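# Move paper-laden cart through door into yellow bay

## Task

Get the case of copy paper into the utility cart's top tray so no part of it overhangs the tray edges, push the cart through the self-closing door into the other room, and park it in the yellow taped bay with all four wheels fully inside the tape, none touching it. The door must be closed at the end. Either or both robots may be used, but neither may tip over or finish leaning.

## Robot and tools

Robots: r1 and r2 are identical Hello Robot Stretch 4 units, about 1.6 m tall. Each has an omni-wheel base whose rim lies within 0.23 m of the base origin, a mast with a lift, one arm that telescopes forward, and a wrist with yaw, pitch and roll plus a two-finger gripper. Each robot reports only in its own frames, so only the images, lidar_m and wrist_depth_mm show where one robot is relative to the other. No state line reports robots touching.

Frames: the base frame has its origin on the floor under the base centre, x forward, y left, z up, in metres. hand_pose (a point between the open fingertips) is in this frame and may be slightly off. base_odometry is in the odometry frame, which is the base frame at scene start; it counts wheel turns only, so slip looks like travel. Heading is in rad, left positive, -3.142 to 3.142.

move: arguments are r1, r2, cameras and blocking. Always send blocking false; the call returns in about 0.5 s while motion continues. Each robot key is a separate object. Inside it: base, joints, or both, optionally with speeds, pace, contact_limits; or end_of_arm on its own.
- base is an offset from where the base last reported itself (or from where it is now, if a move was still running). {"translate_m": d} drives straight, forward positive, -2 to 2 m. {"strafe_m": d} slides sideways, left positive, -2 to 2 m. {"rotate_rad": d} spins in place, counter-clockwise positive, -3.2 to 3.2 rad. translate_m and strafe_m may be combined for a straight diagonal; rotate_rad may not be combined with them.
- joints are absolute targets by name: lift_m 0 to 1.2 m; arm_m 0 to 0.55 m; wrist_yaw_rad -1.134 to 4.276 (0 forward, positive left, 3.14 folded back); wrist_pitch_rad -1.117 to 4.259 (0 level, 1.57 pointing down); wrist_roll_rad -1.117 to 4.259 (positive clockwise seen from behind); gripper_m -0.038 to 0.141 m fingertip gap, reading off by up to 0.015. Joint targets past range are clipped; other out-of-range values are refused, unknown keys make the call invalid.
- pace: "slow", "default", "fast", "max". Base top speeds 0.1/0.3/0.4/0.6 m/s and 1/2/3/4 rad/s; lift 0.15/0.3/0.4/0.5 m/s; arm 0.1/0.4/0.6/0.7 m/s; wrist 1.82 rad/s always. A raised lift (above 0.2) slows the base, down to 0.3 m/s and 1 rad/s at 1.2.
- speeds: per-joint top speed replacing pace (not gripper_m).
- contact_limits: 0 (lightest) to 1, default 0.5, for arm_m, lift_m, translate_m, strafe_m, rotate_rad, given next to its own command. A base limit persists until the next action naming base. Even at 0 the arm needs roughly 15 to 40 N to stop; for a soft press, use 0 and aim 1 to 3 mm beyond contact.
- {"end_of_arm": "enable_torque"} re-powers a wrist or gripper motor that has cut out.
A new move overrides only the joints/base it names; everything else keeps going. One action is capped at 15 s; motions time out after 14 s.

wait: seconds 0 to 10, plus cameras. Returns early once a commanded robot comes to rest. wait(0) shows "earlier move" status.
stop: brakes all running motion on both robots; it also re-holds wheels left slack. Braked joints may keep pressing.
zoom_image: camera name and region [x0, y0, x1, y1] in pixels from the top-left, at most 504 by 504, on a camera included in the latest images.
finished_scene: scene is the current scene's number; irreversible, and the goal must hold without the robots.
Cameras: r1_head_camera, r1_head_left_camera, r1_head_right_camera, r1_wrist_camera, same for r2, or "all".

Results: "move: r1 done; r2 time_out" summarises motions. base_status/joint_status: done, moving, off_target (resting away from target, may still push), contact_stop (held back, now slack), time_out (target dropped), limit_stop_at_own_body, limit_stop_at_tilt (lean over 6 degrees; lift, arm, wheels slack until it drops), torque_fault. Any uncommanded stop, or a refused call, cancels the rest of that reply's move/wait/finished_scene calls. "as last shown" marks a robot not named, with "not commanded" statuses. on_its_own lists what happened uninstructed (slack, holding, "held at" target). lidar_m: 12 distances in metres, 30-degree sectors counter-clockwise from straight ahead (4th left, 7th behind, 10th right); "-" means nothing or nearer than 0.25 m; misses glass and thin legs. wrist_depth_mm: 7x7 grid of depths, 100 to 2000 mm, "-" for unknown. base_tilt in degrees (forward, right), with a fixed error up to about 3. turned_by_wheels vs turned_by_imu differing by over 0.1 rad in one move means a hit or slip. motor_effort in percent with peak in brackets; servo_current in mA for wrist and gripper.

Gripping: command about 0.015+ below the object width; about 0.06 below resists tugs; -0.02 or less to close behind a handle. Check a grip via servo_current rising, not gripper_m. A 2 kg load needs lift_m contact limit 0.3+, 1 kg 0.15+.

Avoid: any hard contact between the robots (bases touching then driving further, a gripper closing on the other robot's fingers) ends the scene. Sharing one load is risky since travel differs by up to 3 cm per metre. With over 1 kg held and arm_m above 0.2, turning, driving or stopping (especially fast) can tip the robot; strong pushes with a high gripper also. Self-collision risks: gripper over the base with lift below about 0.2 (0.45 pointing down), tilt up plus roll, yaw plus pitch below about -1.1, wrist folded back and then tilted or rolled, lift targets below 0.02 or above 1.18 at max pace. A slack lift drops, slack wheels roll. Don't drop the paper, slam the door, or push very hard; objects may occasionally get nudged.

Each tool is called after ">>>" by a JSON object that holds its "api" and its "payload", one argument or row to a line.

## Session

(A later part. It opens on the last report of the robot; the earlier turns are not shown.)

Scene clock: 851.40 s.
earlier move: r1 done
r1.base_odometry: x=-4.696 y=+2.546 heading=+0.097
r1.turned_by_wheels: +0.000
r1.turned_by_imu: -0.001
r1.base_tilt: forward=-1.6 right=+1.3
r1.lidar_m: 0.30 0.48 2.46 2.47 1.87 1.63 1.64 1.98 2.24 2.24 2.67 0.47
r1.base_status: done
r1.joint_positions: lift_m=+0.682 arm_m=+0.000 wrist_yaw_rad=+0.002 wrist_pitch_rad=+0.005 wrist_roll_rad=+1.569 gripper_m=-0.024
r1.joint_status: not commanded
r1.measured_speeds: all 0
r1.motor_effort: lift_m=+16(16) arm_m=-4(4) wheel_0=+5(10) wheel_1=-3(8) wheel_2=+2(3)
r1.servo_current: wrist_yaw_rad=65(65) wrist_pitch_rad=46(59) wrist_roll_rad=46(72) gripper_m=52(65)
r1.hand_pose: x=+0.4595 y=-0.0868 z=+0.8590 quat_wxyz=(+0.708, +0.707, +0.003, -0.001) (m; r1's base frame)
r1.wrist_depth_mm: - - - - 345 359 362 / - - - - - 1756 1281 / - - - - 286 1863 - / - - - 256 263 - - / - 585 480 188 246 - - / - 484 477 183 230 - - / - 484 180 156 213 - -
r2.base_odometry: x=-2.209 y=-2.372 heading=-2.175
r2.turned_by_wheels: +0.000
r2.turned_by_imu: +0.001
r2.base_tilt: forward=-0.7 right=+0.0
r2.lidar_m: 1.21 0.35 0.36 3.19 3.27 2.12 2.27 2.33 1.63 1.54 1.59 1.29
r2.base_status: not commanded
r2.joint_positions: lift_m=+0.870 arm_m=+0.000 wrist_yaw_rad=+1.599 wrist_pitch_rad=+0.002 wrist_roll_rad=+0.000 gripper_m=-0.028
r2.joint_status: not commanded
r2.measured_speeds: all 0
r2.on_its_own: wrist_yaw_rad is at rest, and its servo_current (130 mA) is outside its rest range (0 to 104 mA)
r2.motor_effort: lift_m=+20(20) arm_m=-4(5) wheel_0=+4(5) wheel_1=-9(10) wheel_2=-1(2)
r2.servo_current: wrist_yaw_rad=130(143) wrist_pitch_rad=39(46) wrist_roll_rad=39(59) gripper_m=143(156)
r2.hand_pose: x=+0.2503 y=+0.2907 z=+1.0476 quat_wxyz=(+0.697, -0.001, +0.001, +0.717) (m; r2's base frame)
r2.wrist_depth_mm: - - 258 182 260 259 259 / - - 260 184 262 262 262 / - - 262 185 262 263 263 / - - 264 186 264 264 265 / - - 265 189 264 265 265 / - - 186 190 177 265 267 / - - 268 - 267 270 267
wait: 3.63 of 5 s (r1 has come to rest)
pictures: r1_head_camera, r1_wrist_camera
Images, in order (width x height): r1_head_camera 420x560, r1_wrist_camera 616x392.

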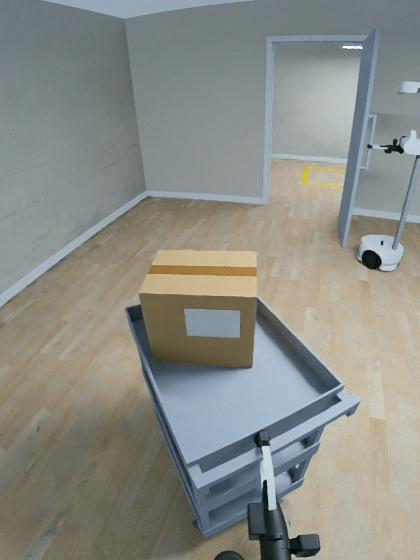

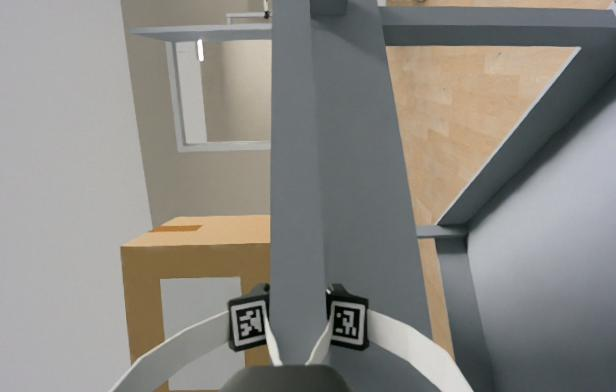

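>>> {"api": "move", "payload": {
  "blocking": false,
  "r1": {"base":{"rotate_rad":0.4},"pace":"slow"},
  "cameras": []
}}

>>> {"api": "wait", "payload": {
  "seconds": 3,
  "cameras": []
}}

>>> {"api": "move", "payload": {
  "blocking": false,
  "r1": {"base":{"strafe_m":-0.35},"pace":"slow"},
  "cameras": []
}}

>>> {"api": "wait", "payload": {
  "seconds": 5,
  "cameras": ["r1_head_camera"]
}}

>>> {"api": "move", "payload": {
  "blocking": false,
  "r1": {"base":{"rotate_rad":0.4},"pace":"slow"},
  "cameras": []
}}

>>> {"api": "wait", "payload": {
  "seconds": 3,
  "cameras": ["r1_head_camera","r1_wrist_camera"]
}}

Scene clock: 864.37 s.
move: r1 moving
r1.base_odometry: x=-4.696 y=+2.546 heading=+0.222
r1.turned_by_wheels: +0.124
r1.turned_by_imu: +0.124
r1.base_tilt: forward=-1.6 right=+1.3
r1.lidar_m: 0.35 2.67 2.45 2.55 1.75 1.61 1.67 2.15 2.24 2.26 2.92 0.45
r1.base_status: rotate_rad moving
r1.joint_positions: lift_m=+0.682 arm_m=+0.000 wrist_yaw_rad=-0.008 wrist_pitch_rad=+0.005 wrist_roll_rad=+1.569 gripper_m=-0.024
r1.joint_status: not commanded
r1.measured_speeds: translate_m=+0.000 strafe_m=-0.001 rotate_rad=+0.485 lift_m=+0.000 arm_m=+0.000 wrist_yaw_rad=-0.019 wrist_pitch_rad=+0.000 wrist_roll_rad=+0.000
r1.motor_effort: lift_m=+16(16) arm_m=-1(4) wheel_0=-9(10) wheel_1=-6(8) wheel_2=-11(11)
r1.servo_current: wrist_yaw_rad=46(59) wrist_pitch_rad=46(52) wrist_roll_rad=26(59) gripper_m=52(59)
r1.hand_pose: x=+0.4586 y=-0.0896 z=+0.8590 quat_wxyz=(+0.708, +0.707, -0.001, -0.005) (m; r1's base frame)
r1.wrist_depth_mm: - - - - 329 1618 1229 / - - - - 296 1708 - / - - - - 268 1863 - / - - 668 249 255 - - / - 480 480 183 241 - - / - 500 187 183 227 - - / - - 504 150 213 - -
r2.base_odometry: x=-2.209 y=-2.372 heading=-2.175
r2.turned_by_wheels: +0.000
r2.turned_by_imu: +0.000
r2.base_tilt: forward=-0.7 right=+0.0
r2.lidar_m: 1.19 0.34 0.35 3.20 3.29 2.09 2.28 2.36 1.65 1.54 1.60 1.29
r2.base_status: not commanded
r2.joint_positions: lift_m=+0.870 arm_m=+0.000 wrist_yaw_rad=+1.599 wrist_pitch_rad=+0.002 wrist_roll_rad=+0.000 gripper_m=-0.028
r2.joint_status: not commanded
r2.measured_speeds: all 0
r2.motor_effort: lift_m=+20(20) arm_m=-4(4) wheel_0=+4(5) wheel_1=-9(10) wheel_2=-1(1)
r2.servo_current: wrist_yaw_rad=124(137) wrist_pitch_rad=39(46) wrist_roll_rad=52(59) gripper_m=143(156)
r2.hand_pose: x=+0.2503 y=+0.2907 z=+1.0476 quat_wxyz=(+0.697, -0.001, +0.001, +0.717) (m; r2's base frame)
r2.wrist_depth_mm: - - 259 182 259 259 260 / - - 262 183 262 262 262 / - - 262 185 262 263 263 / - - 264 187 263 263 265 / - - 265 189 265 266 266 / - - 186 189 177 266 266 / - - 267 - 267 268 268
pictures: none
No camera images: "cameras" was empty.

Scene clock: 865.43 s.
earlier move: r1 done
r1.base_odometry: x=-4.696 y=+2.546 heading=+0.497
r1.turned_by_wheels: +0.275
r1.turned_by_imu: +0.277
r1.base_tilt: forward=-1.6 right=+1.3
r1.lidar_m: 0.40 2.48 2.48 2.01 1.64 1.63 1.79 2.26 2.23 2.49 0.51 0.41
r1.base_status: done
r1.joint_positions: lift_m=+0.682 arm_m=+0.000 wrist_yaw_rad=-0.004 wrist_pitch_rad=+0.005 wrist_roll_rad=+1.569 gripper_m=-0.024
r1.joint_status: not commanded
r1.measured_speeds: all 0
r1.motor_effort: lift_m=+16(16) arm_m=+4(4) wheel_0=-4(11) wheel_1=-1(8) wheel_2=-1(13)
r1.servo_current: wrist_yaw_rad=52(85) wrist_pitch_rad=46(52) wrist_roll_rad=46(65) gripper_m=52(59)
r1.hand_pose: x=+0.4589 y=-0.0885 z=+0.8590 quat_wxyz=(+0.708, +0.707, +0.000, -0.003) (m; r1's base frame)
r1.wrist_depth_mm: - - - 209 211 - - / - 508 473 157 215 - - / - 452 452 217 220 - - / - 525 508 163 224 - - / - - 574 167 229 - - / - - 187 182 232 1808 - / - - 180 155 239 1576 1336
r2.base_odometry: x=-2.209 y=-2.372 heading=-2.175
r2.turned_by_wheels: +0.000
r2.turned_by_imu: +0.000
r2.base_tilt: forward=-0.6 right=+0.1
r2.lidar_m: 1.22 0.36 0.34 3.18 3.27 2.11 2.41 2.31 1.65 1.54 1.59 1.30
r2.base_status: not commanded
r2.joint_positions: lift_m=+0.870 arm_m=+0.000 wrist_yaw_rad=+1.599 wrist_pitch_rad=+0.002 wrist_roll_rad=+0.000 gripper_m=-0.028
r2.joint_status: not commanded
r2.measured_speeds: all 0
r2.on_its_own: wrist_yaw_rad is at rest, and its servo_current (124 mA) is outside its rest range (0 to 104 mA)
r2.motor_effort: lift_m=+20(20) arm_m=-4(4) wheel_0=+4(5) wheel_1=-10(10) wheel_2=-1(1)
r2.servo_current: wrist_yaw_rad=124(137) wrist_pitch_rad=39(46) wrist_roll_rad=39(59) gripper_m=150(156)
r2.hand_pose: x=+0.2503 y=+0.2907 z=+1.0476 quat_wxyz=(+0.697, -0.001, +0.001, +0.717) (m; r2's base frame)
r2.wrist_depth_mm: - - 258 182 259 259 258 / - - 262 183 260 262 259 / - - 262 186 262 263 262 / - - 264 187 264 264 264 / - - 265 189 265 265 265 / - - 186 190 178 267 267 / - - 267 - 267 268 268
wait: 1.07 of 3 s (r1 has come to rest)
pictures: none
No camera images: "cameras" was empty.

Scene clock: 865.93 s.
move: r1 moving
r1.base_odometry: x=-4.689 y=+2.534 heading=+0.497
r1.turned_by_wheels: +0.000
r1.turned_by_imu: +0.000
r1.base_tilt: forward=-1.6 right=+1.3
r1.lidar_m: 0.40 2.48 2.49 2.01 1.60 1.62 1.84 2.25 2.22 2.47 2.79 0.42
r1.base_status: strafe_m moving
r1.joint_positions: lift_m=+0.682 arm_m=+0.000 wrist_yaw_rad=-0.003 wrist_pitch_rad=+0.005 wrist_roll_rad=+1.569 gripper_m=-0.024
r1.joint_status: not commanded
r1.measured_speeds: translate_m=+0.000 strafe_m=-0.057 rotate_rad=+0.000 lift_m=+0.000 arm_m=+0.000 wrist_yaw_rad=+0.000 wrist_pitch_rad=+0.000 wrist_roll_rad=+0.000
r1.motor_effort: lift_m=+16(16) arm_m=+4(4) wheel_0=+7(10) wheel_1=-8(8) wheel_2=+0(2)
r1.servo_current: wrist_yaw_rad=52(59) wrist_pitch_rad=46(59) wrist_roll_rad=52(65) gripper_m=39(59)
r1.hand_pose: x=+0.4590 y=-0.0882 z=+0.8590 quat_wxyz=(+0.708, +0.707, +0.001, -0.003) (m; r1's base frame)
r1.wrist_depth_mm: - - - 149 206 - - / - 452 449 153 211 - - / - 452 455 156 216 - - / - 539 512 161 221 - - / - - 585 165 228 - - / - - 206 184 232 1808 - / - - 177 154 240 1576 1308
r2.base_odometry: x=-2.209 y=-2.372 heading=-2.175
r2.turned_by_wheels: +0.000
r2.turned_by_imu: +0.000
r2.base_tilt: forward=-0.7 right=+0.0
r2.lidar_m: 1.21 0.35 0.36 3.19 3.29 2.11 2.40 2.32 1.64 1.56 1.59 1.29
r2.base_status: not commanded
r2.joint_positions: lift_m=+0.870 arm_m=+0.000 wrist_yaw_rad=+1.599 wrist_pitch_rad=+0.002 wrist_roll_rad=+0.000 gripper_m=-0.028
r2.joint_status: not commanded
r2.measured_speeds: all 0
r2.motor_effort: lift_m=+20(20) arm_m=-4(4) wheel_0=+4(4) wheel_1=-10(10) wheel_2=-1(1)
r2.servo_current: wrist_yaw_rad=124(130) wrist_pitch_rad=39(46) wrist_roll_rad=46(52) gripper_m=143(150)
r2.hand_pose: x=+0.2503 y=+0.2907 z=+1.0476 quat_wxyz=(+0.697, -0.001, +0.001, +0.717) (m; r2's base frame)
r2.wrist_depth_mm: - - 260 182 259 260 260 / - - 262 183 259 262 260 / - - 262 186 262 263 262 / - - 263 186 264 264 264 / - - 264 189 265 266 265 / - - 187 189 178 267 267 / - - 267 - 267 267 270
pictures: none
No camera images: "cameras" was empty.

Scene clock: 870.10 s.
earlier move: r1 done
r1.base_odometry: x=-4.529 y=+2.239 heading=+0.497
r1.turned_by_wheels: +0.000
r1.turned_by_imu: +0.000
r1.base_tilt: forward=-1.6 right=+1.2
r1.lidar_m: 0.35 2.73 2.75 2.26 1.87 1.84 2.08 1.99 1.96 2.21 2.55 0.45
r1.base_status: done
r1.joint_positions: lift_m=+0.682 arm_m=+0.000 wrist_yaw_rad=+0.002 wrist_pitch_rad=+0.005 wrist_roll_rad=+1.569 gripper_m=-0.024
r1.joint_status: not commanded
r1.measured_speeds: all 0
r1.motor_effort: lift_m=+16(16) arm_m=+4(4) wheel_0=+5(13) wheel_1=-1(8) wheel_2=+2(4)
r1.servo_current: wrist_yaw_rad=65(72) wrist_pitch_rad=46(59) wrist_roll_rad=52(72) gripper_m=52(59)
r1.hand_pose: x=+0.4595 y=-0.0867 z=+0.8590 quat_wxyz=(+0.708, +0.707, +0.003, -0.001) (m; r1's base frame)
r1.wrist_depth_mm: - - - - 327 1661 1182 / - - - - 278 1756 - / - - - - 263 1921 - / - - 554 248 252 - - / - 492 484 183 240 - - / - 504 492 184 231 - - / - - 180 156 219 - -
r2.base_odometry: x=-2.209 y=-2.372 heading=-2.175
r2.turned_by_wheels: +0.000
r2.turned_by_imu: +0.001
r2.base_tilt: forward=-0.6 right=+0.0
r2.lidar_m: 1.20 0.33 0.35 3.19 3.28 2.03 2.10 2.37 1.61 1.53 1.58 1.28
r2.base_status: not commanded
r2.joint_positions: lift_m=+0.870 arm_m=+0.000 wrist_yaw_rad=+1.599 wrist_pitch_rad=+0.002 wrist_roll_rad=+0.000 gripper_m=-0.028
r2.joint_status: not commanded
r2.measured_speeds: all 0
r2.on_its_own: wrist_yaw_rad is at rest, and its servo_current (124 mA) is outside its rest range (0 to 104 mA)
r2.motor_effort: lift_m=+20(20) arm_m=-4(5) wheel_0=+4(5) wheel_1=-9(10) wheel_2=-1(1)
r2.servo_current: wrist_yaw_rad=124(143) wrist_pitch_rad=39(46) wrist_roll_rad=46(59) gripper_m=143(150)
r2.hand_pose: x=+0.2503 y=+0.2907 z=+1.0476 quat_wxyz=(+0.697, -0.001, +0.001, +0.717) (m; r2's base frame)
r2.wrist_depth_mm: - - 258 182 259 260 259 / - - 260 184 260 262 262 / - - 262 185 262 263 263 / - - 263 186 264 263 264 / - - 265 189 265 265 265 / - - 187 190 177 266 267 / - - 267 - 267 268 270
wait: 4.17 of 5 s (r1 has come to rest)
pictures: r1_head_camera
Images, in order (width x height): r1_head_camera 420x560.

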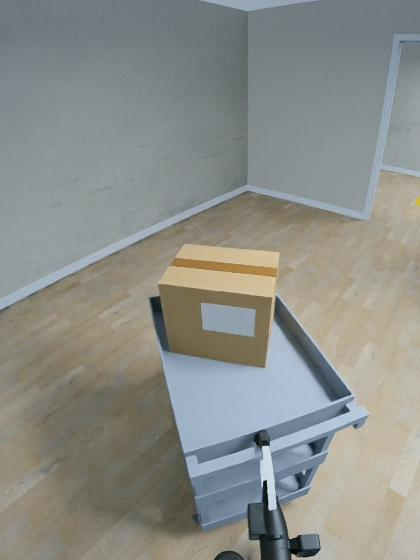

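Scene clock: 870.60 s.
move: r1 moving
r1.base_odometry: x=-4.529 y=+2.239 heading=+0.621
r1.turned_by_wheels: +0.124
r1.turned_by_imu: +0.124
r1.base_tilt: forward=-1.6 right=+1.3
r1.lidar_m: 0.37 2.73 2.74 2.12 1.85 1.85 2.21 1.98 1.97 2.32 2.53 0.45
r1.base_status: rotate_rad moving
r1.joint_positions: lift_m=+0.682 arm_m=+0.000 wrist_yaw_rad=-0.006 wrist_pitch_rad=+0.005 wrist_roll_rad=+1.569 gripper_m=-0.024
r1.joint_status: not commanded
r1.measured_speeds: translate_m=+0.000 strafe_m=+0.001 rotate_rad=+0.488 lift_m=+0.000 arm_m=+0.000 wrist_yaw_rad=-0.008 wrist_pitch_rad=+0.000 wrist_roll_rad=+0.000
r1.motor_effort: lift_m=+16(16) arm_m=+3(4) wheel_0=-13(13) wheel_1=-7(8) wheel_2=-12(12)
r1.servo_current: wrist_yaw_rad=52(65) wrist_pitch_rad=46(52) wrist_roll_rad=65(65) gripper_m=52(65)
r1.hand_pose: x=+0.4587 y=-0.0893 z=+0.8590 quat_wxyz=(+0.708, +0.707, +0.000, -0.004) (m; r1's base frame)
r1.wrist_depth_mm: - - - - 277 1708 1229 / - - - 257 263 1708 - / - - - 252 254 1921 - / - 512 480 243 246 - - / - 500 492 179 238 - - / - - 188 185 230 - - / - - 539 152 220 - -
r2.base_odometry: x=-2.209 y=-2.372 heading=-2.175
r2.turned_by_wheels: +0.000
r2.turned_by_imu: +0.000
r2.base_tilt: forward=-0.6 right=+0.1
r2.lidar_m: 1.21 0.35 0.37 3.19 3.26 2.04 2.16 2.34 1.64 1.56 1.60 1.28
r2.base_status: not commanded
r2.joint_positions: lift_m=+0.870 arm_m=+0.000 wrist_yaw_rad=+1.599 wrist_pitch_rad=+0.002 wrist_roll_rad=+0.000 gripper_m=-0.028
r2.joint_status: not commanded
r2.measured_speeds: all 0
r2.motor_effort: lift_m=+20(20) arm_m=-4(5) wheel_0=+4(5) wheel_1=-10(10) wheel_2=-1(1)
r2.servo_current: wrist_yaw_rad=124(137) wrist_pitch_rad=39(46) wrist_roll_rad=46(59) gripper_m=143(156)
r2.hand_pose: x=+0.2503 y=+0.2907 z=+1.0476 quat_wxyz=(+0.697, -0.001, +0.001, +0.717) (m; r2's base frame)
r2.wrist_depth_mm: - - 259 181 259 259 259 / - - 262 183 260 260 262 / - - 262 185 263 260 262 / - - 263 186 263 264 263 / - - 265 189 265 265 265 / - - 187 189 178 267 268 / - - 267 - 267 267 268
pictures: none
No camera images: "cameras" was empty.

Scene clock: 871.67 s.
earlier move: r1 done
r1.base_odometry: x=-4.529 y=+2.239 heading=+0.896
r1.turned_by_wheels: +0.275
r1.turned_by_imu: +0.276
r1.base_tilt: forward=-1.6 right=+1.3
r1.lidar_m: 0.43 2.72 2.51 1.91 1.83 1.95 2.03 1.97 2.07 2.67 0.43 0.40
r1.base_status: done
r1.joint_positions: lift_m=+0.682 arm_m=+0.000 wrist_yaw_rad=-0.005 wrist_pitch_rad=+0.005 wrist_roll_rad=+1.569 gripper_m=-0.024
r1.joint_status: not commanded
r1.measured_speeds: all 0
r1.motor_effort: lift_m=+16(16) arm_m=-4(4) wheel_0=-5(13) wheel_1=-2(8) wheel_2=-4(12)
r1.servo_current: wrist_yaw_rad=59(78) wrist_pitch_rad=46(52) wrist_roll_rad=65(65) gripper_m=52(65)
r1.hand_pose: x=+0.4588 y=-0.0889 z=+0.8590 quat_wxyz=(+0.708, +0.707, +0.000, -0.004) (m; r1's base frame)
r1.wrist_depth_mm: - 512 484 138 193 - - / - 418 418 196 201 - - / - 473 462 149 208 - - / - - 539 155 217 - - / - - - 163 227 1756 - / - - 188 183 233 1618 - / - - 180 155 246 1537 1255
r2.base_odometry: x=-2.209 y=-2.372 heading=-2.175
r2.turned_by_wheels: +0.000
r2.turned_by_imu: +0.000
r2.base_tilt: forward=-0.7 right=+0.0
r2.lidar_m: 1.20 0.36 0.34 3.20 3.28 2.04 2.25 2.35 1.62 1.55 1.60 1.27
r2.base_status: not commanded
r2.joint_positions: lift_m=+0.870 arm_m=+0.000 wrist_yaw_rad=+1.599 wrist_pitch_rad=+0.002 wrist_roll_rad=+0.000 gripper_m=-0.028
r2.joint_status: not commanded
r2.measured_speeds: all 0
r2.on_its_own: wrist_yaw_rad is at rest, and its servo_current (124 mA) is outside its rest range (0 to 104 mA)
r2.motor_effort: lift_m=+20(20) arm_m=-4(5) wheel_0=+4(5) wheel_1=-10(10) wheel_2=-1(2)
r2.servo_current: wrist_yaw_rad=124(143) wrist_pitch_rad=33(46) wrist_roll_rad=46(59) gripper_m=143(156)
r2.hand_pose: x=+0.2503 y=+0.2907 z=+1.0476 quat_wxyz=(+0.697, -0.001, +0.001, +0.717) (m; r2's base frame)
r2.wrist_depth_mm: - - 258 182 259 259 259 / - - 260 183 259 262 259 / - - 263 185 262 263 263 / - - 264 187 263 264 264 / - - 265 189 265 264 265 / - - 187 190 177 266 267 / - - 267 - 268 267 268
wait: 1.07 of 3 s (r1 has come to rest)
pictures: r1_head_camera, r1_wrist_camera
Images, in order (width x height): r1_head_camera 420x560, r1_wrist_camera 616x392.

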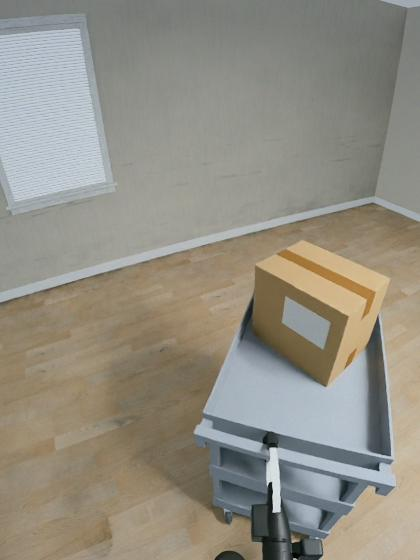

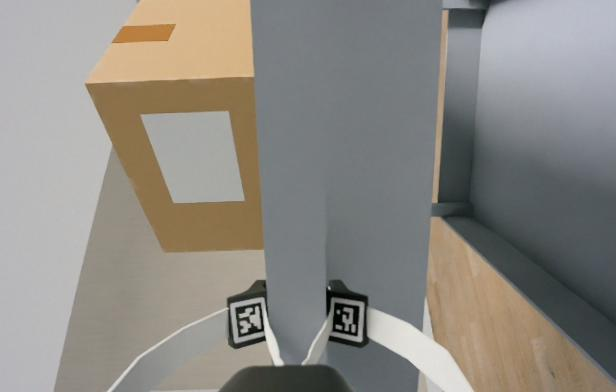

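>>> {"api": "move", "payload": {
  "blocking": false,
  "r1": {"base":{"strafe_m":-0.4},"pace":"slow"},
  "cameras": []
}}

>>> {"api": "wait", "payload": {
  "seconds": 8
}}

Scene clock: 896.47 s.
move: r1 moving
r1.base_odometry: x=-4.517 y=+2.230 heading=+0.897
r1.turned_by_wheels: +0.000
r1.turned_by_imu: +0.000
r1.base_tilt: forward=-1.6 right=+1.3
r1.lidar_m: 0.41 2.73 2.52 1.92 1.86 1.98 2.02 1.96 2.07 2.73 0.47 0.40
r1.base_status: strafe_m moving
r1.joint_positions: lift_m=+0.682 arm_m=+0.000 wrist_yaw_rad=-0.003 wrist_pitch_rad=+0.005 wrist_roll_rad=+1.569 gripper_m=-0.024
r1.joint_status: not commanded
r1.measured_speeds: translate_m=+0.001 strafe_m=-0.057 rotate_rad=-0.003 lift_m=+0.000 arm_m=+0.000 wrist_yaw_rad=+0.000 wrist_pitch_rad=+0.000 wrist_roll_rad=+0.000
r1.motor_effort: lift_m=+16(16) arm_m=-3(4) wheel_0=+5(8) wheel_1=-6(8) wheel_2=-1(4)
r1.servo_current: wrist_yaw_rad=59(59) wrist_pitch_rad=46(59) wrist_roll_rad=46(59) gripper_m=46(59)
r1.hand_pose: x=+0.4590 y=-0.0882 z=+0.8590 quat_wxyz=(+0.708, +0.707, +0.001, -0.003) (m; r1's base frame)
r1.wrist_depth_mm: - 466 466 184 189 - - / - 413 413 192 196 - - / - 469 466 146 204 - - / - - 539 152 215 - - / - - - 159 225 1808 - / - - 208 184 232 1661 1308 / - - 177 152 246 1537 1255
r2.base_odometry: x=-2.209 y=-2.372 heading=-2.175
r2.turned_by_wheels: +0.000
r2.turned_by_imu: +0.000
r2.base_tilt: forward=-0.7 right=+0.0
r2.lidar_m: 1.19 0.34 0.36 3.19 3.29 2.04 2.26 2.39 1.63 1.55 1.61 1.28
r2.base_status: not commanded
r2.joint_positions: lift_m=+0.870 arm_m=+0.000 wrist_yaw_rad=+1.599 wrist_pitch_rad=+0.002 wrist_roll_rad=+0.000 gripper_m=-0.028
r2.joint_status: not commanded
r2.measured_speeds: all 0
r2.motor_effort: lift_m=+20(20) arm_m=-4(4) wheel_0=+4(4) wheel_1=-10(10) wheel_2=-1(1)
r2.servo_current: wrist_yaw_rad=124(137) wrist_pitch_rad=33(46) wrist_roll_rad=59(59) gripper_m=150(150)
r2.hand_pose: x=+0.2503 y=+0.2907 z=+1.0476 quat_wxyz=(+0.697, -0.001, +0.001, +0.717) (m; r2's base frame)
r2.wrist_depth_mm: - - 258 182 259 258 259 / - - 260 183 259 262 260 / - - 262 185 263 262 263 / - - 263 186 263 264 264 / - - 265 188 265 266 265 / - - 186 189 178 266 267 / - - 267 - 267 268 268
pictures: none
No camera images: "cameras" was empty.

Scene clock: 901.13 s.
earlier move: r1 done
r1.base_odometry: x=-4.216 y=+1.989 heading=+0.897
r1.turned_by_wheels: +0.000
r1.turned_by_imu: -0.001
r1.base_tilt: forward=-1.6 right=+1.3
r1.lidar_m: 0.36 2.92 3.03 2.28 2.19 2.32 1.82 1.78 1.90 2.70 2.16 0.43
r1.base_status: done
r1.joint_positions: lift_m=+0.682 arm_m=+0.000 wrist_yaw_rad=+0.003 wrist_pitch_rad=+0.005 wrist_roll_rad=+1.569 gripper_m=-0.024
r1.joint_status: not commanded
r1.measured_speeds: all 0
r1.motor_effort: lift_m=+16(16) arm_m=-3(4) wheel_0=+5(14) wheel_1=-2(8) wheel_2=+2(4)
r1.servo_current: wrist_yaw_rad=46(72) wrist_pitch_rad=39(59) wrist_roll_rad=39(72) gripper_m=52(59)
r1.hand_pose: x=+0.4596 y=-0.0865 z=+0.8590 quat_wxyz=(+0.708, +0.707, +0.003, -0.001) (m; r1's base frame)
r1.wrist_depth_mm: - - - 253 256 1708 1255 / - - - 249 251 1756 - / - - 634 243 246 - - / - 477 473 240 240 - - / - 508 496 176 236 - - / - - 521 185 233 - - / - - 180 153 225 - -
r2.base_odometry: x=-2.209 y=-2.372 heading=-2.175
r2.turned_by_wheels: +0.000
r2.turned_by_imu: +0.001
r2.base_tilt: forward=-0.6 right=+0.0
r2.lidar_m: 1.19 0.34 0.33 3.18 3.29 1.91 1.89 2.32 1.64 1.56 1.60 1.29
r2.base_status: not commanded
r2.joint_positions: lift_m=+0.870 arm_m=+0.000 wrist_yaw_rad=+1.599 wrist_pitch_rad=+0.002 wrist_roll_rad=+0.000 gripper_m=-0.028
r2.joint_status: not commanded
r2.measured_speeds: all 0
r2.on_its_own: wrist_yaw_rad is at rest, and its servo_current (124 mA) is outside its rest range (0 to 104 mA)
r2.motor_effort: lift_m=+20(20) arm_m=-4(5) wheel_0=+4(5) wheel_1=-10(10) wheel_2=-1(2)
r2.servo_current: wrist_yaw_rad=124(137) wrist_pitch_rad=33(52) wrist_roll_rad=39(59) gripper_m=143(156)
r2.hand_pose: x=+0.2503 y=+0.2907 z=+1.0476 quat_wxyz=(+0.697, -0.001, +0.001, +0.717) (m; r2's base frame)
r2.wrist_depth_mm: - - 259 182 259 259 259 / - - 259 183 260 260 262 / - - 263 186 263 262 263 / - - 264 186 263 264 264 / - - 265 189 265 265 266 / - - 186 189 177 266 267 / - - 266 - 266 268 270
wait: 4.67 of 8 s (r1 has come to rest)
pictures: r1_head_camera, r1_head_left_camera, r1_head_right_camera, r1_wrist_camera, r2_head_camera, r2_head_left_camera, r2_head_right_camera, r2_wrist_camera
Images, in order (width x height): r1_head_camera 420x560, r1_head_left_camera 420x672, r1_head_right_camera 420x672, r1_wrist_camera 616x392, r2_head_camera 420x560, r2_head_left_camera 420x672, r2_head_right_camera 420x672, r2_wrist_camera 616x392.

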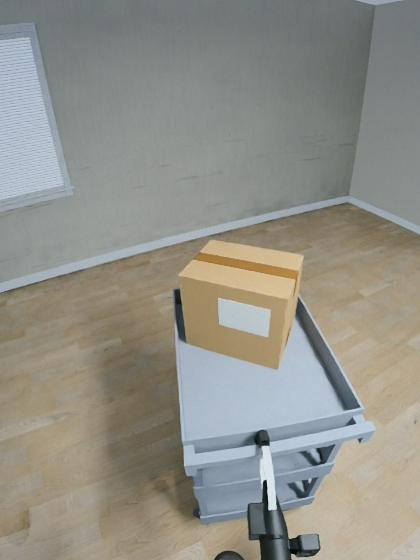

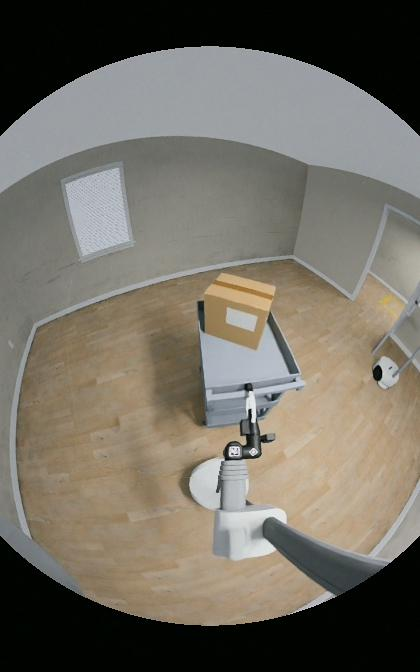

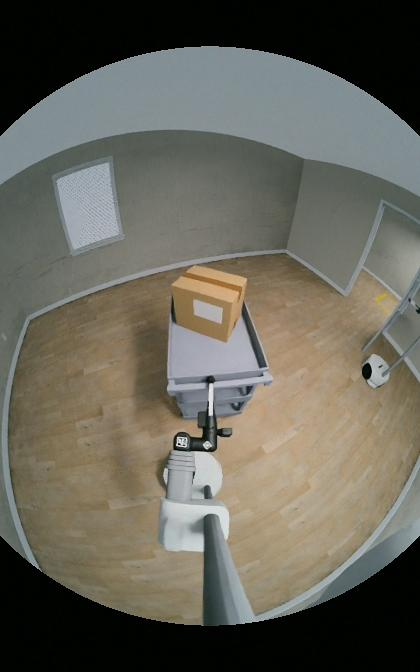

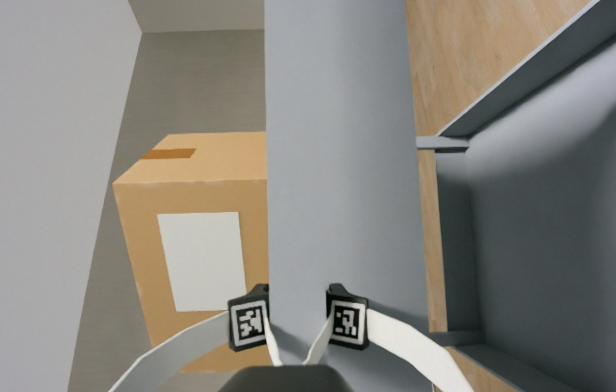

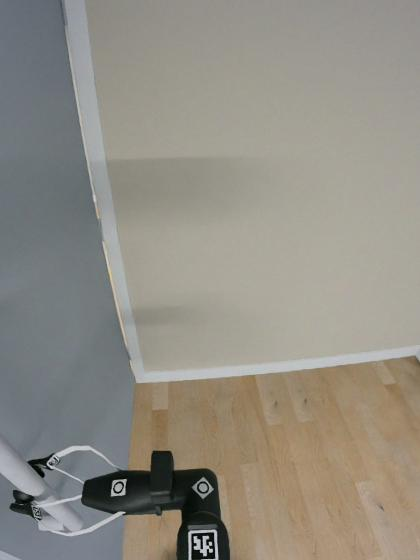

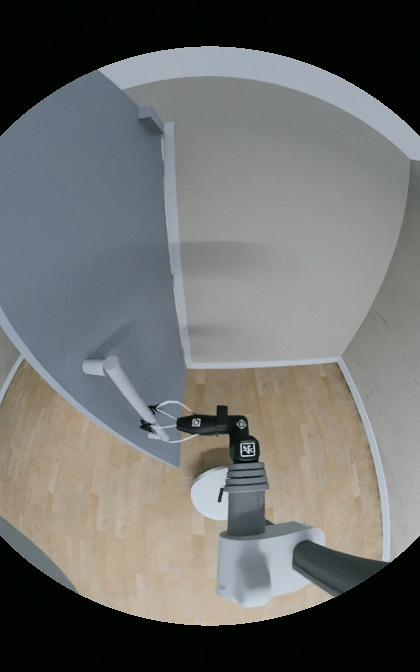

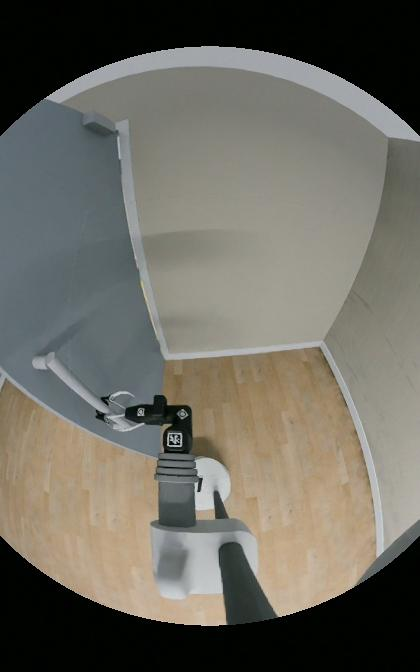

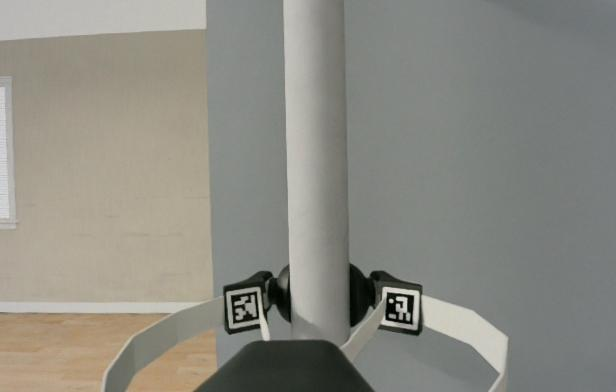

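>>> {"api": "move", "payload": {
  "blocking": false,
  "r1": {"base":{"rotate_rad":0.33},"pace":"slow"},
  "cameras": []
}}

>>> {"api": "wait", "payload": {
  "seconds": 4,
  "cameras": []
}}

>>> {"api": "move", "payload": {
  "blocking": false,
  "r1": {"base":{"strafe_m":-0.4},"pace":"slow"},
  "cameras": []
}}

>>> {"api": "wait", "payload": {
  "seconds": 8,
  "cameras": ["r1_head_left_camera","r1_head_right_camera"]
}}

Scene clock: 908.90 s.
move: r1 moving
r1.base_odometry: x=-4.216 y=+1.989 heading=+1.021
r1.turned_by_wheels: +0.124
r1.turned_by_imu: +0.124
r1.base_tilt: forward=-1.6 right=+1.3
r1.lidar_m: 0.38 2.91 2.72 2.19 2.20 2.21 1.79 1.78 1.99 2.12 2.16 0.43
r1.base_status: rotate_rad moving
r1.joint_positions: lift_m=+0.682 arm_m=+0.000 wrist_yaw_rad=-0.006 wrist_pitch_rad=+0.005 wrist_roll_rad=+1.569 gripper_m=-0.024
r1.joint_status: not commanded
r1.measured_speeds: translate_m=+0.001 strafe_m=-0.001 rotate_rad=+0.487 lift_m=+0.000 arm_m=-0.001 wrist_yaw_rad=-0.024 wrist_pitch_rad=+0.000 wrist_roll_rad=+0.000
r1.motor_effort: lift_m=+16(16) arm_m=-3(4) wheel_0=-13(13) wheel_1=-6(7) wheel_2=-10(10)
r1.servo_current: wrist_yaw_rad=52(72) wrist_pitch_rad=52(52) wrist_roll_rad=39(65) gripper_m=52(52)
r1.hand_pose: x=+0.4588 y=-0.0890 z=+0.8590 quat_wxyz=(+0.708, +0.707, +0.000, -0.004) (m; r1's base frame)
r1.wrist_depth_mm: - - - 243 244 1661 - / - - - 240 242 1863 - / - - 525 237 239 - - / - 477 473 176 236 - - / - - 512 174 235 - - / - - 187 185 231 - - / - - 179 156 228 - -
r2.base_odometry: x=-2.209 y=-2.372 heading=-2.175
r2.turned_by_wheels: +0.000
r2.turned_by_imu: +0.000
r2.base_tilt: forward=-0.7 right=+0.0
r2.lidar_m: 1.21 0.33 0.34 3.18 3.28 1.92 1.91 2.36 1.65 1.55 1.59 1.31
r2.base_status: not commanded
r2.joint_positions: lift_m=+0.870 arm_m=+0.000 wrist_yaw_rad=+1.599 wrist_pitch_rad=+0.002 wrist_roll_rad=+0.000 gripper_m=-0.028
r2.joint_status: not commanded
r2.measured_speeds: all 0
r2.motor_effort: lift_m=+20(20) arm_m=-4(4) wheel_0=+4(5) wheel_1=-9(10) wheel_2=-1(1)
r2.servo_current: wrist_yaw_rad=124(130) wrist_pitch_rad=39(46) wrist_roll_rad=52(52) gripper_m=143(150)
r2.hand_pose: x=+0.2503 y=+0.2907 z=+1.0476 quat_wxyz=(+0.697, -0.001, +0.001, +0.717) (m; r2's base frame)
r2.wrist_depth_mm: - - 258 182 259 259 259 / - - 260 183 260 262 262 / - - 262 185 263 262 263 / - - 264 186 264 264 264 / - - 264 189 264 264 266 / - - 187 189 177 265 267 / - - 266 - 267 268 268
pictures: none
No camera images: "cameras" was empty.

Scene clock: 909.83 s.
earlier move: r1 done
r1.base_odometry: x=-4.216 y=+1.989 heading=+1.226
r1.turned_by_wheels: +0.205
r1.turned_by_imu: +0.206
r1.base_tilt: forward=-1.6 right=+1.3
r1.lidar_m: 0.42 2.93 2.44 2.19 2.19 1.96 1.76 1.78 2.24 2.16 0.44 0.39
r1.base_status: done
r1.joint_positions: lift_m=+0.682 arm_m=+0.000 wrist_yaw_rad=-0.004 wrist_pitch_rad=+0.005 wrist_roll_rad=+1.569 gripper_m=-0.024
r1.joint_status: not commanded
r1.measured_speeds: all 0
r1.motor_effort: lift_m=+16(16) arm_m=+4(4) wheel_0=-6(13) wheel_1=-2(7) wheel_2=-5(10)
r1.servo_current: wrist_yaw_rad=46(72) wrist_pitch_rad=46(59) wrist_roll_rad=26(65) gripper_m=52(59)
r1.hand_pose: x=+0.4589 y=-0.0885 z=+0.8590 quat_wxyz=(+0.708, +0.707, +0.000, -0.003) (m; r1's base frame)
r1.wrist_depth_mm: - 484 484 187 190 - - / - 415 418 195 199 - - / - 469 462 147 206 - - / - - 535 154 216 - - / - - - 162 226 1808 - / - - 187 183 231 1661 - / - - 180 181 247 1576 1229
r2.base_odometry: x=-2.209 y=-2.372 heading=-2.175
r2.turned_by_wheels: +0.000
r2.turned_by_imu: +0.000
r2.base_tilt: forward=-0.7 right=+0.1
r2.lidar_m: 1.22 0.33 0.35 3.20 3.27 1.98 2.04 2.34 1.63 1.54 1.59 1.27
r2.base_status: not commanded
r2.joint_positions: lift_m=+0.870 arm_m=+0.000 wrist_yaw_rad=+1.599 wrist_pitch_rad=+0.002 wrist_roll_rad=+0.000 gripper_m=-0.028
r2.joint_status: not commanded
r2.measured_speeds: all 0
r2.on_its_own: wrist_yaw_rad is at rest, and its servo_current (137 mA) is outside its rest range (0 to 104 mA)
r2.motor_effort: lift_m=+20(20) arm_m=-4(5) wheel_0=+4(5) wheel_1=-10(10) wheel_2=-1(1)
r2.servo_current: wrist_yaw_rad=137(143) wrist_pitch_rad=46(46) wrist_roll_rad=46(52) gripper_m=143(150)
r2.hand_pose: x=+0.2503 y=+0.2907 z=+1.0476 quat_wxyz=(+0.697, -0.001, +0.001, +0.717) (m; r2's base frame)
r2.wrist_depth_mm: - - 259 182 259 258 259 / - - 259 183 260 259 260 / - - 262 185 263 262 262 / - - 263 186 263 265 264 / - - 265 189 265 265 266 / - - 187 190 177 266 266 / - - 267 - 267 268 267
wait: 0.93 of 4 s (r1 has come to rest)
pictures: none
No camera images: "cameras" was empty.

Scene clock: 910.33 s.
move: r1 moving
r1.base_odometry: x=-4.203 y=+1.984 heading=+1.226
r1.turned_by_wheels: +0.000
r1.turned_by_imu: +0.000
r1.base_tilt: forward=-1.6 right=+1.3
r1.lidar_m: 0.42 2.94 2.45 2.22 2.25 1.93 1.76 1.78 2.24 2.13 0.45 0.39
r1.base_status: strafe_m moving
r1.joint_positions: lift_m=+0.682 arm_m=+0.000 wrist_yaw_rad=-0.003 wrist_pitch_rad=+0.005 wrist_roll_rad=+1.569 gripper_m=-0.024
r1.joint_status: not commanded
r1.measured_speeds: translate_m=+0.000 strafe_m=-0.057 rotate_rad=+0.000 lift_m=+0.000 arm_m=+0.000 wrist_yaw_rad=+0.000 wrist_pitch_rad=+0.000 wrist_roll_rad=+0.000
r1.motor_effort: lift_m=+16(16) arm_m=+4(4) wheel_0=+8(10) wheel_1=-3(7) wheel_2=-2(4)
r1.servo_current: wrist_yaw_rad=33(65) wrist_pitch_rad=46(52) wrist_roll_rad=39(65) gripper_m=52(52)
r1.hand_pose: x=+0.4590 y=-0.0882 z=+0.8590 quat_wxyz=(+0.708, +0.707, +0.001, -0.003) (m; r1's base frame)
r1.wrist_depth_mm: - 469 469 183 187 - - / - 410 413 191 195 - - / - 469 466 145 204 - - / - - 539 152 216 - - / - - - 158 225 1756 - / - - 207 185 233 1661 - / - - 177 152 247 1537 1255
r2.base_odometry: x=-2.209 y=-2.372 heading=-2.175
r2.turned_by_wheels: +0.000
r2.turned_by_imu: +0.000
r2.base_tilt: forward=-0.7 right=+0.0
r2.lidar_m: 1.18 0.36 0.34 3.19 3.33 1.97 1.98 2.35 1.66 1.54 1.60 1.26
r2.base_status: not commanded
r2.joint_positions: lift_m=+0.870 arm_m=+0.000 wrist_yaw_rad=+1.599 wrist_pitch_rad=+0.002 wrist_roll_rad=+0.000 gripper_m=-0.028
r2.joint_status: not commanded
r2.measured_speeds: all 0
r2.motor_effort: lift_m=+20(20) arm_m=-4(4) wheel_0=+4(4) wheel_1=-9(10) wheel_2=-1(1)
r2.servo_current: wrist_yaw_rad=124(130) wrist_pitch_rad=33(52) wrist_roll_rad=39(59) gripper_m=150(156)
r2.hand_pose: x=+0.2503 y=+0.2907 z=+1.0476 quat_wxyz=(+0.697, -0.001, +0.001, +0.717) (m; r2's base frame)
r2.wrist_depth_mm: - - 259 182 260 260 260 / - - 260 183 260 262 260 / - - 262 185 263 262 263 / - - 264 186 263 264 263 / - - 266 189 265 265 266 / - - 187 189 177 266 267 / - - 266 - 268 267 270
pictures: none
No camera images: "cameras" was empty.

Scene clock: 915.00 s.
earlier move: r1 done
r1.base_odometry: x=-3.840 y=+1.854 heading=+1.226
r1.turned_by_wheels: +0.000
r1.turned_by_imu: -0.001
r1.base_tilt: forward=-1.6 right=+1.3
r1.lidar_m: 0.40 2.97 2.86 2.58 2.63 1.88 1.71 1.72 2.17 1.73 3.38 0.44
r1.base_status: done
r1.joint_positions: lift_m=+0.682 arm_m=+0.000 wrist_yaw_rad=+0.003 wrist_pitch_rad=+0.005 wrist_roll_rad=+1.569 gripper_m=-0.024
r1.joint_status: not commanded
r1.measured_speeds: all 0
r1.motor_effort: lift_m=+16(16) arm_m=+1(4) wheel_0=+5(13) wheel_1=-3(7) wheel_2=+2(4)
r1.servo_current: wrist_yaw_rad=52(72) wrist_pitch_rad=39(52) wrist_roll_rad=52(72) gripper_m=52(59)
r1.hand_pose: x=+0.4595 y=-0.0865 z=+0.8590 quat_wxyz=(+0.708, +0.707, +0.003, -0.001) (m; r1's base frame)
r1.wrist_depth_mm: - - - 236 237 1708 - / - - - 236 236 1863 - / - - 512 236 236 - - / - 477 477 173 235 - - / - - 512 173 234 - - / - - 539 185 233 - - / - - 177 156 231 - -
r2.base_odometry: x=-2.209 y=-2.372 heading=-2.175
r2.turned_by_wheels: +0.000
r2.turned_by_imu: +0.001
r2.base_tilt: forward=-0.7 right=+0.0
r2.lidar_m: 1.20 0.34 0.34 3.19 3.30 1.67 1.80 2.32 1.67 1.53 1.57 1.28
r2.base_status: not commanded
r2.joint_positions: lift_m=+0.870 arm_m=+0.000 wrist_yaw_rad=+1.599 wrist_pitch_rad=+0.002 wrist_roll_rad=+0.000 gripper_m=-0.028
r2.joint_status: not commanded
r2.measured_speeds: all 0
r2.on_its_own: wrist_yaw_rad is at rest, and its servo_current (124 mA) is outside its rest range (0 to 104 mA)
r2.motor_effort: lift_m=+20(20) arm_m=-4(4) wheel_0=+4(5) wheel_1=-9(10) wheel_2=-1(1)
r2.servo_current: wrist_yaw_rad=124(137) wrist_pitch_rad=39(52) wrist_roll_rad=52(59) gripper_m=143(156)
r2.hand_pose: x=+0.2503 y=+0.2907 z=+1.0476 quat_wxyz=(+0.697, -0.001, +0.001, +0.717) (m; r2's base frame)
r2.wrist_depth_mm: - - 258 182 259 260 259 / - - 260 183 259 262 262 / - - 262 185 262 263 263 / - - 263 186 263 265 264 / - - 266 189 265 265 266 / - - 187 189 177 267 267 / - - 267 - 267 268 270
wait: 4.67 of 8 s (r1 has come to rest)
pictures: r1_head_left_camera, r1_head_right_camera
Images, in order (width x height): r1_head_left_camera 420x672, r1_head_right_camera 420x672.

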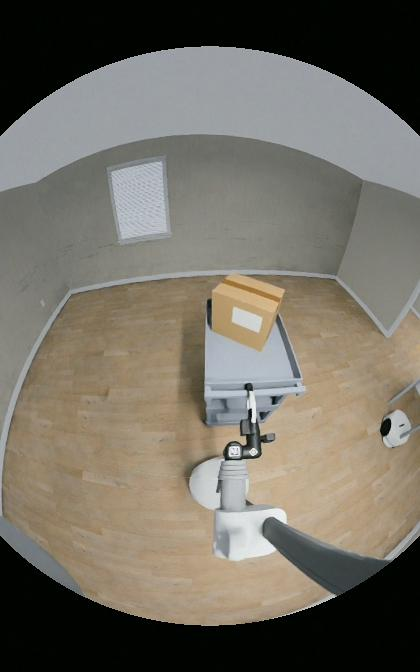

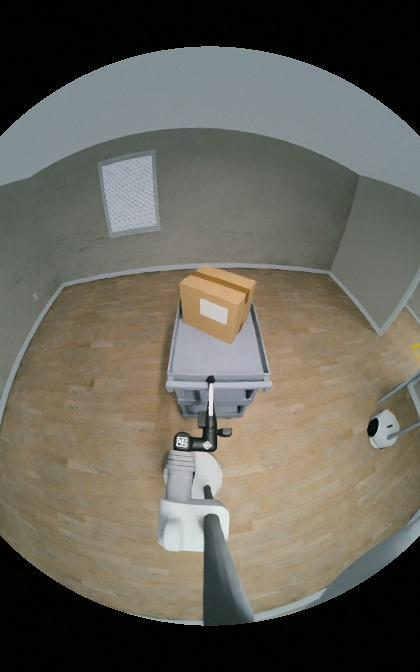

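>>> {"api": "move", "payload": {
  "blocking": false,
  "r1": {"base":{"rotate_rad":0.36},"pace":"slow"},
  "cameras": []
}}

>>> {"api": "wait", "payload": {
  "seconds": 4,
  "cameras": []
}}

>>> {"api": "move", "payload": {
  "blocking": false,
  "r1": {"base":{"strafe_m":-0.4},"pace":"slow"},
  "cameras": []
}}

>>> {"api": "wait", "payload": {
  "seconds": 8,
  "cameras": ["r1_head_left_camera","r1_head_right_camera"]
}}

Scene clock: 926.33 s.
move: r1 moving
r1.base_odometry: x=-3.840 y=+1.854 heading=+1.350
r1.turned_by_wheels: +0.124
r1.turned_by_imu: +0.124
r1.base_tilt: forward=-1.6 right=+1.3
r1.lidar_m: 0.40 3.08 2.74 2.60 2.50 1.80 1.71 1.77 2.40 1.73 3.39 0.41
r1.base_status: rotate_rad moving
r1.joint_positions: lift_m=+0.682 arm_m=+0.000 wrist_yaw_rad=-0.006 wrist_pitch_rad=+0.005 wrist_roll_rad=+1.569 gripper_m=-0.024
r1.joint_status: not commanded
r1.measured_speeds: translate_m=-0.001 strafe_m=-0.001 rotate_rad=+0.482 lift_m=+0.000 arm_m=+0.000 wrist_yaw_rad=-0.012 wrist_pitch_rad=+0.000 wrist_roll_rad=+0.000
r1.motor_effort: lift_m=+16(16) arm_m=-3(4) wheel_0=-14(14) wheel_1=-6(6) wheel_2=-9(9)
r1.servo_current: wrist_yaw_rad=52(59) wrist_pitch_rad=46(52) wrist_roll_rad=26(59) gripper_m=52(59)
r1.hand_pose: x=+0.4588 y=-0.0891 z=+0.8590 quat_wxyz=(+0.708, +0.707, +0.000, -0.004) (m; r1's base frame)
r1.wrist_depth_mm: - - - 224 224 1661 - / - - 597 224 226 - - / - 469 455 167 229 - - / - 488 484 168 229 - - / - - 535 170 232 - - / - - 187 184 232 820 - / - - - 155 235 1499 -
r2.base_odometry: x=-2.209 y=-2.372 heading=-2.175
r2.turned_by_wheels: +0.000
r2.turned_by_imu: +0.000
r2.base_tilt: forward=-0.6 right=+0.0
r2.lidar_m: 1.19 0.37 0.34 3.20 3.30 1.70 1.79 2.36 1.67 1.56 1.58 1.29
r2.base_status: not commanded
r2.joint_positions: lift_m=+0.870 arm_m=+0.000 wrist_yaw_rad=+1.599 wrist_pitch_rad=+0.002 wrist_roll_rad=+0.000 gripper_m=-0.028
r2.joint_status: not commanded
r2.measured_speeds: all 0
r2.motor_effort: lift_m=+20(20) arm_m=-4(4) wheel_0=+4(4) wheel_1=-9(10) wheel_2=-1(1)
r2.servo_current: wrist_yaw_rad=117(137) wrist_pitch_rad=46(46) wrist_roll_rad=46(59) gripper_m=143(150)
r2.hand_pose: x=+0.2503 y=+0.2907 z=+1.0476 quat_wxyz=(+0.697, -0.001, +0.001, +0.717) (m; r2's base frame)
r2.wrist_depth_mm: - - 258 182 258 260 260 / - - 260 183 260 262 260 / - - 262 185 262 262 264 / - - 264 187 264 265 263 / - - 265 189 265 266 266 / - - 186 190 177 266 267 / - - 267 - 267 268 267
pictures: none
No camera images: "cameras" was empty.

Scene clock: 927.33 s.
earlier move: r1 done
r1.base_odometry: x=-3.840 y=+1.854 heading=+1.585
r1.turned_by_wheels: +0.235
r1.turned_by_imu: +0.236
r1.base_tilt: forward=-1.6 right=+1.3
r1.lidar_m: 0.42 3.09 2.61 2.57 2.05 1.70 1.69 1.95 1.78 1.77 0.42 0.38
r1.base_status: done
r1.joint_positions: lift_m=+0.682 arm_m=+0.000 wrist_yaw_rad=-0.003 wrist_pitch_rad=+0.005 wrist_roll_rad=+1.569 gripper_m=-0.024
r1.joint_status: not commanded
r1.measured_speeds: all 0
r1.motor_effort: lift_m=+16(16) arm_m=-3(4) wheel_0=-2(14) wheel_1=-2(7) wheel_2=-3(10)
r1.servo_current: wrist_yaw_rad=59(65) wrist_pitch_rad=39(52) wrist_roll_rad=65(72) gripper_m=59(59)
r1.hand_pose: x=+0.4590 y=-0.0884 z=+0.8590 quat_wxyz=(+0.708, +0.707, +0.001, -0.003) (m; r1's base frame)
r1.wrist_depth_mm: - 399 389 117 174 - - / - 407 410 122 184 - - / - 488 480 190 196 - - / - - 585 - 208 - - / - - - 155 223 1808 - / - - 188 183 233 1661 1281 / - - 176 150 177 1576 1229
r2.base_odometry: x=-2.209 y=-2.372 heading=-2.175
r2.turned_by_wheels: +0.000
r2.turned_by_imu: +0.000
r2.base_tilt: forward=-0.7 right=+0.0
r2.lidar_m: 1.21 0.36 0.35 3.19 3.29 1.81 1.77 2.34 1.64 1.55 1.60 1.28
r2.base_status: not commanded
r2.joint_positions: lift_m=+0.870 arm_m=+0.000 wrist_yaw_rad=+1.599 wrist_pitch_rad=+0.002 wrist_roll_rad=+0.000 gripper_m=-0.028
r2.joint_status: not commanded
r2.measured_speeds: all 0
r2.on_its_own: wrist_yaw_rad is at rest, and its servo_current (124 mA) is outside its rest range (0 to 104 mA)
r2.motor_effort: lift_m=+20(20) arm_m=-4(4) wheel_0=+4(5) wheel_1=-9(10) wheel_2=-1(2)
r2.servo_current: wrist_yaw_rad=124(143) wrist_pitch_rad=39(46) wrist_roll_rad=52(59) gripper_m=150(150)
r2.hand_pose: x=+0.2503 y=+0.2907 z=+1.0476 quat_wxyz=(+0.697, -0.001, +0.001, +0.717) (m; r2's base frame)
r2.wrist_depth_mm: - - 259 182 259 258 259 / - - 260 183 260 262 260 / - - 262 185 263 263 263 / - - 263 187 265 264 264 / - - 265 189 265 265 265 / - - 186 189 178 265 266 / - - 267 - 266 267 267
wait: 1.00 of 4 s (r1 has come to rest)
pictures: none
No camera images: "cameras" was empty.

Scene clock: 927.83 s.
move: r1 moving
r1.base_odometry: x=-3.826 y=+1.854 heading=+1.586
r1.turned_by_wheels: +0.000
r1.turned_by_imu: +0.000
r1.base_tilt: forward=-1.6 right=+1.3
r1.lidar_m: 0.44 3.15 2.63 2.61 2.08 1.72 1.71 1.98 1.77 1.80 0.43 0.35
r1.base_status: strafe_m moving
r1.joint_positions: lift_m=+0.682 arm_m=+0.000 wrist_yaw_rad=-0.003 wrist_pitch_rad=+0.005 wrist_roll_rad=+1.569 gripper_m=-0.024
r1.joint_status: not commanded
r1.measured_speeds: translate_m=+0.000 strafe_m=-0.055 rotate_rad=-0.002 lift_m=+0.000 arm_m=+0.000 wrist_yaw_rad=+0.000 wrist_pitch_rad=+0.000 wrist_roll_rad=+0.000
r1.motor_effort: lift_m=+16(16) arm_m=-2(4) wheel_0=+8(9) wheel_1=-6(8) wheel_2=-1(3)
r1.servo_current: wrist_yaw_rad=46(59) wrist_pitch_rad=52(52) wrist_roll_rad=33(59) gripper_m=46(59)
r1.hand_pose: x=+0.4590 y=-0.0882 z=+0.8590 quat_wxyz=(+0.708, +0.707, +0.001, -0.003) (m; r1's base frame)
r1.wrist_depth_mm: - 387 379 111 168 169 - / - 410 410 119 179 - - / - 500 488 - 191 - - / - - 597 - 204 - - / - - - - 221 1708 - / - - 208 183 233 1661 1308 / - - 176 153 167 1576 1255
r2.base_odometry: x=-2.209 y=-2.372 heading=-2.175
r2.turned_by_wheels: +0.000
r2.turned_by_imu: +0.000
r2.base_tilt: forward=-0.6 right=+0.0
r2.lidar_m: 1.19 0.37 0.34 3.19 3.28 1.79 1.79 2.37 1.65 1.54 1.60 1.28
r2.base_status: not commanded
r2.joint_positions: lift_m=+0.870 arm_m=+0.000 wrist_yaw_rad=+1.599 wrist_pitch_rad=+0.002 wrist_roll_rad=+0.000 gripper_m=-0.028
r2.joint_status: not commanded
r2.measured_speeds: all 0
r2.motor_effort: lift_m=+20(20) arm_m=-4(5) wheel_0=+4(5) wheel_1=-10(10) wheel_2=-1(1)
r2.servo_current: wrist_yaw_rad=130(137) wrist_pitch_rad=39(46) wrist_roll_rad=46(52) gripper_m=143(150)
r2.hand_pose: x=+0.2503 y=+0.2907 z=+1.0476 quat_wxyz=(+0.697, -0.001, +0.001, +0.717) (m; r2's base frame)
r2.wrist_depth_mm: - - 259 182 259 259 258 / - - 259 184 260 260 260 / - - 262 184 263 263 263 / - - 264 186 264 265 264 / - - 265 189 264 265 265 / - - 187 189 178 267 268 / - - 266 - 270 267 268
pictures: none
No camera images: "cameras" was empty.

Scene clock: 932.47 s.
earlier move: r1 done
r1.base_odometry: x=-3.440 y=+1.860 heading=+1.586
r1.turned_by_wheels: +0.000
r1.turned_by_imu: -0.001
r1.base_tilt: forward=-1.6 right=+1.3
r1.lidar_m: 0.42 3.29 3.01 2.98 2.16 1.80 1.78 2.03 1.38 1.46 0.45 0.39
r1.base_status: done
r1.joint_positions: lift_m=+0.682 arm_m=+0.000 wrist_yaw_rad=+0.003 wrist_pitch_rad=+0.005 wrist_roll_rad=+1.569 gripper_m=-0.024
r1.joint_status: not commanded
r1.measured_speeds: all 0
r1.motor_effort: lift_m=+16(16) arm_m=+4(4) wheel_0=+4(14) wheel_1=-2(8) wheel_2=+1(3)
r1.servo_current: wrist_yaw_rad=59(65) wrist_pitch_rad=39(59) wrist_roll_rad=39(72) gripper_m=46(65)
r1.hand_pose: x=+0.4595 y=-0.0867 z=+0.8590 quat_wxyz=(+0.708, +0.707, +0.003, -0.001) (m; r1's base frame)
r1.wrist_depth_mm: - 413 402 118 175 - - / - 402 407 122 184 - - / - 488 477 190 196 - - / - - 580 - 206 - - / - - - - 222 1756 - / - - - 184 232 1661 1308 / - - 176 174 168 1430 1255
r2.base_odometry: x=-2.209 y=-2.372 heading=-2.175
r2.turned_by_wheels: +0.000
r2.turned_by_imu: +0.001
r2.base_tilt: forward=-0.6 right=+0.1
r2.lidar_m: 1.20 0.35 0.34 3.21 3.28 1.48 1.40 2.33 1.64 1.55 1.61 1.27
r2.base_status: not commanded
r2.joint_positions: lift_m=+0.870 arm_m=+0.000 wrist_yaw_rad=+1.599 wrist_pitch_rad=+0.002 wrist_roll_rad=+0.000 gripper_m=-0.028
r2.joint_status: not commanded
r2.measured_speeds: all 0
r2.on_its_own: wrist_yaw_rad is at rest, and its servo_current (130 mA) is outside its rest range (0 to 104 mA)
r2.motor_effort: lift_m=+20(20) arm_m=-4(5) wheel_0=+4(5) wheel_1=-10(10) wheel_2=-1(1)
r2.servo_current: wrist_yaw_rad=130(150) wrist_pitch_rad=39(46) wrist_roll_rad=52(72) gripper_m=156(156)
r2.hand_pose: x=+0.2503 y=+0.2907 z=+1.0476 quat_wxyz=(+0.697, -0.001, +0.001, +0.717) (m; r2's base frame)
r2.wrist_depth_mm: - - 259 182 259 258 259 / - - 260 183 260 262 262 / - - 262 185 263 262 263 / - - 264 186 264 263 264 / - - 264 189 265 265 266 / - - 187 189 178 266 267 / - - 267 - 267 267 270
wait: 4.63 of 8 s (r1 has come to rest)
pictures: r1_head_left_camera, r1_head_right_camera
Images, in order (width x height): r1_head_left_camera 420x672, r1_head_right_camera 420x672.

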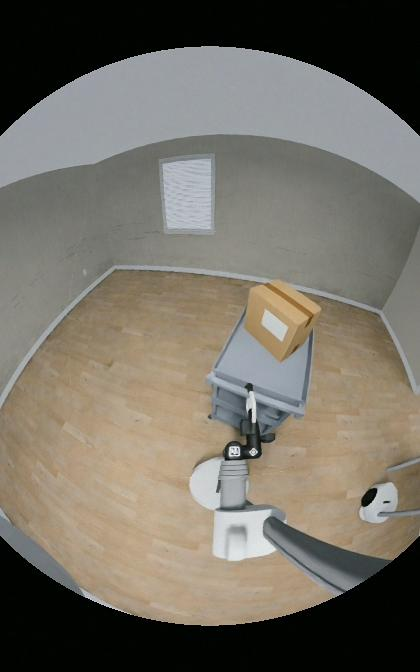

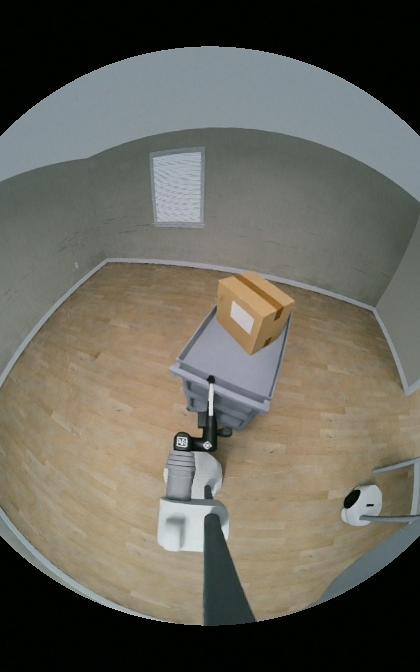

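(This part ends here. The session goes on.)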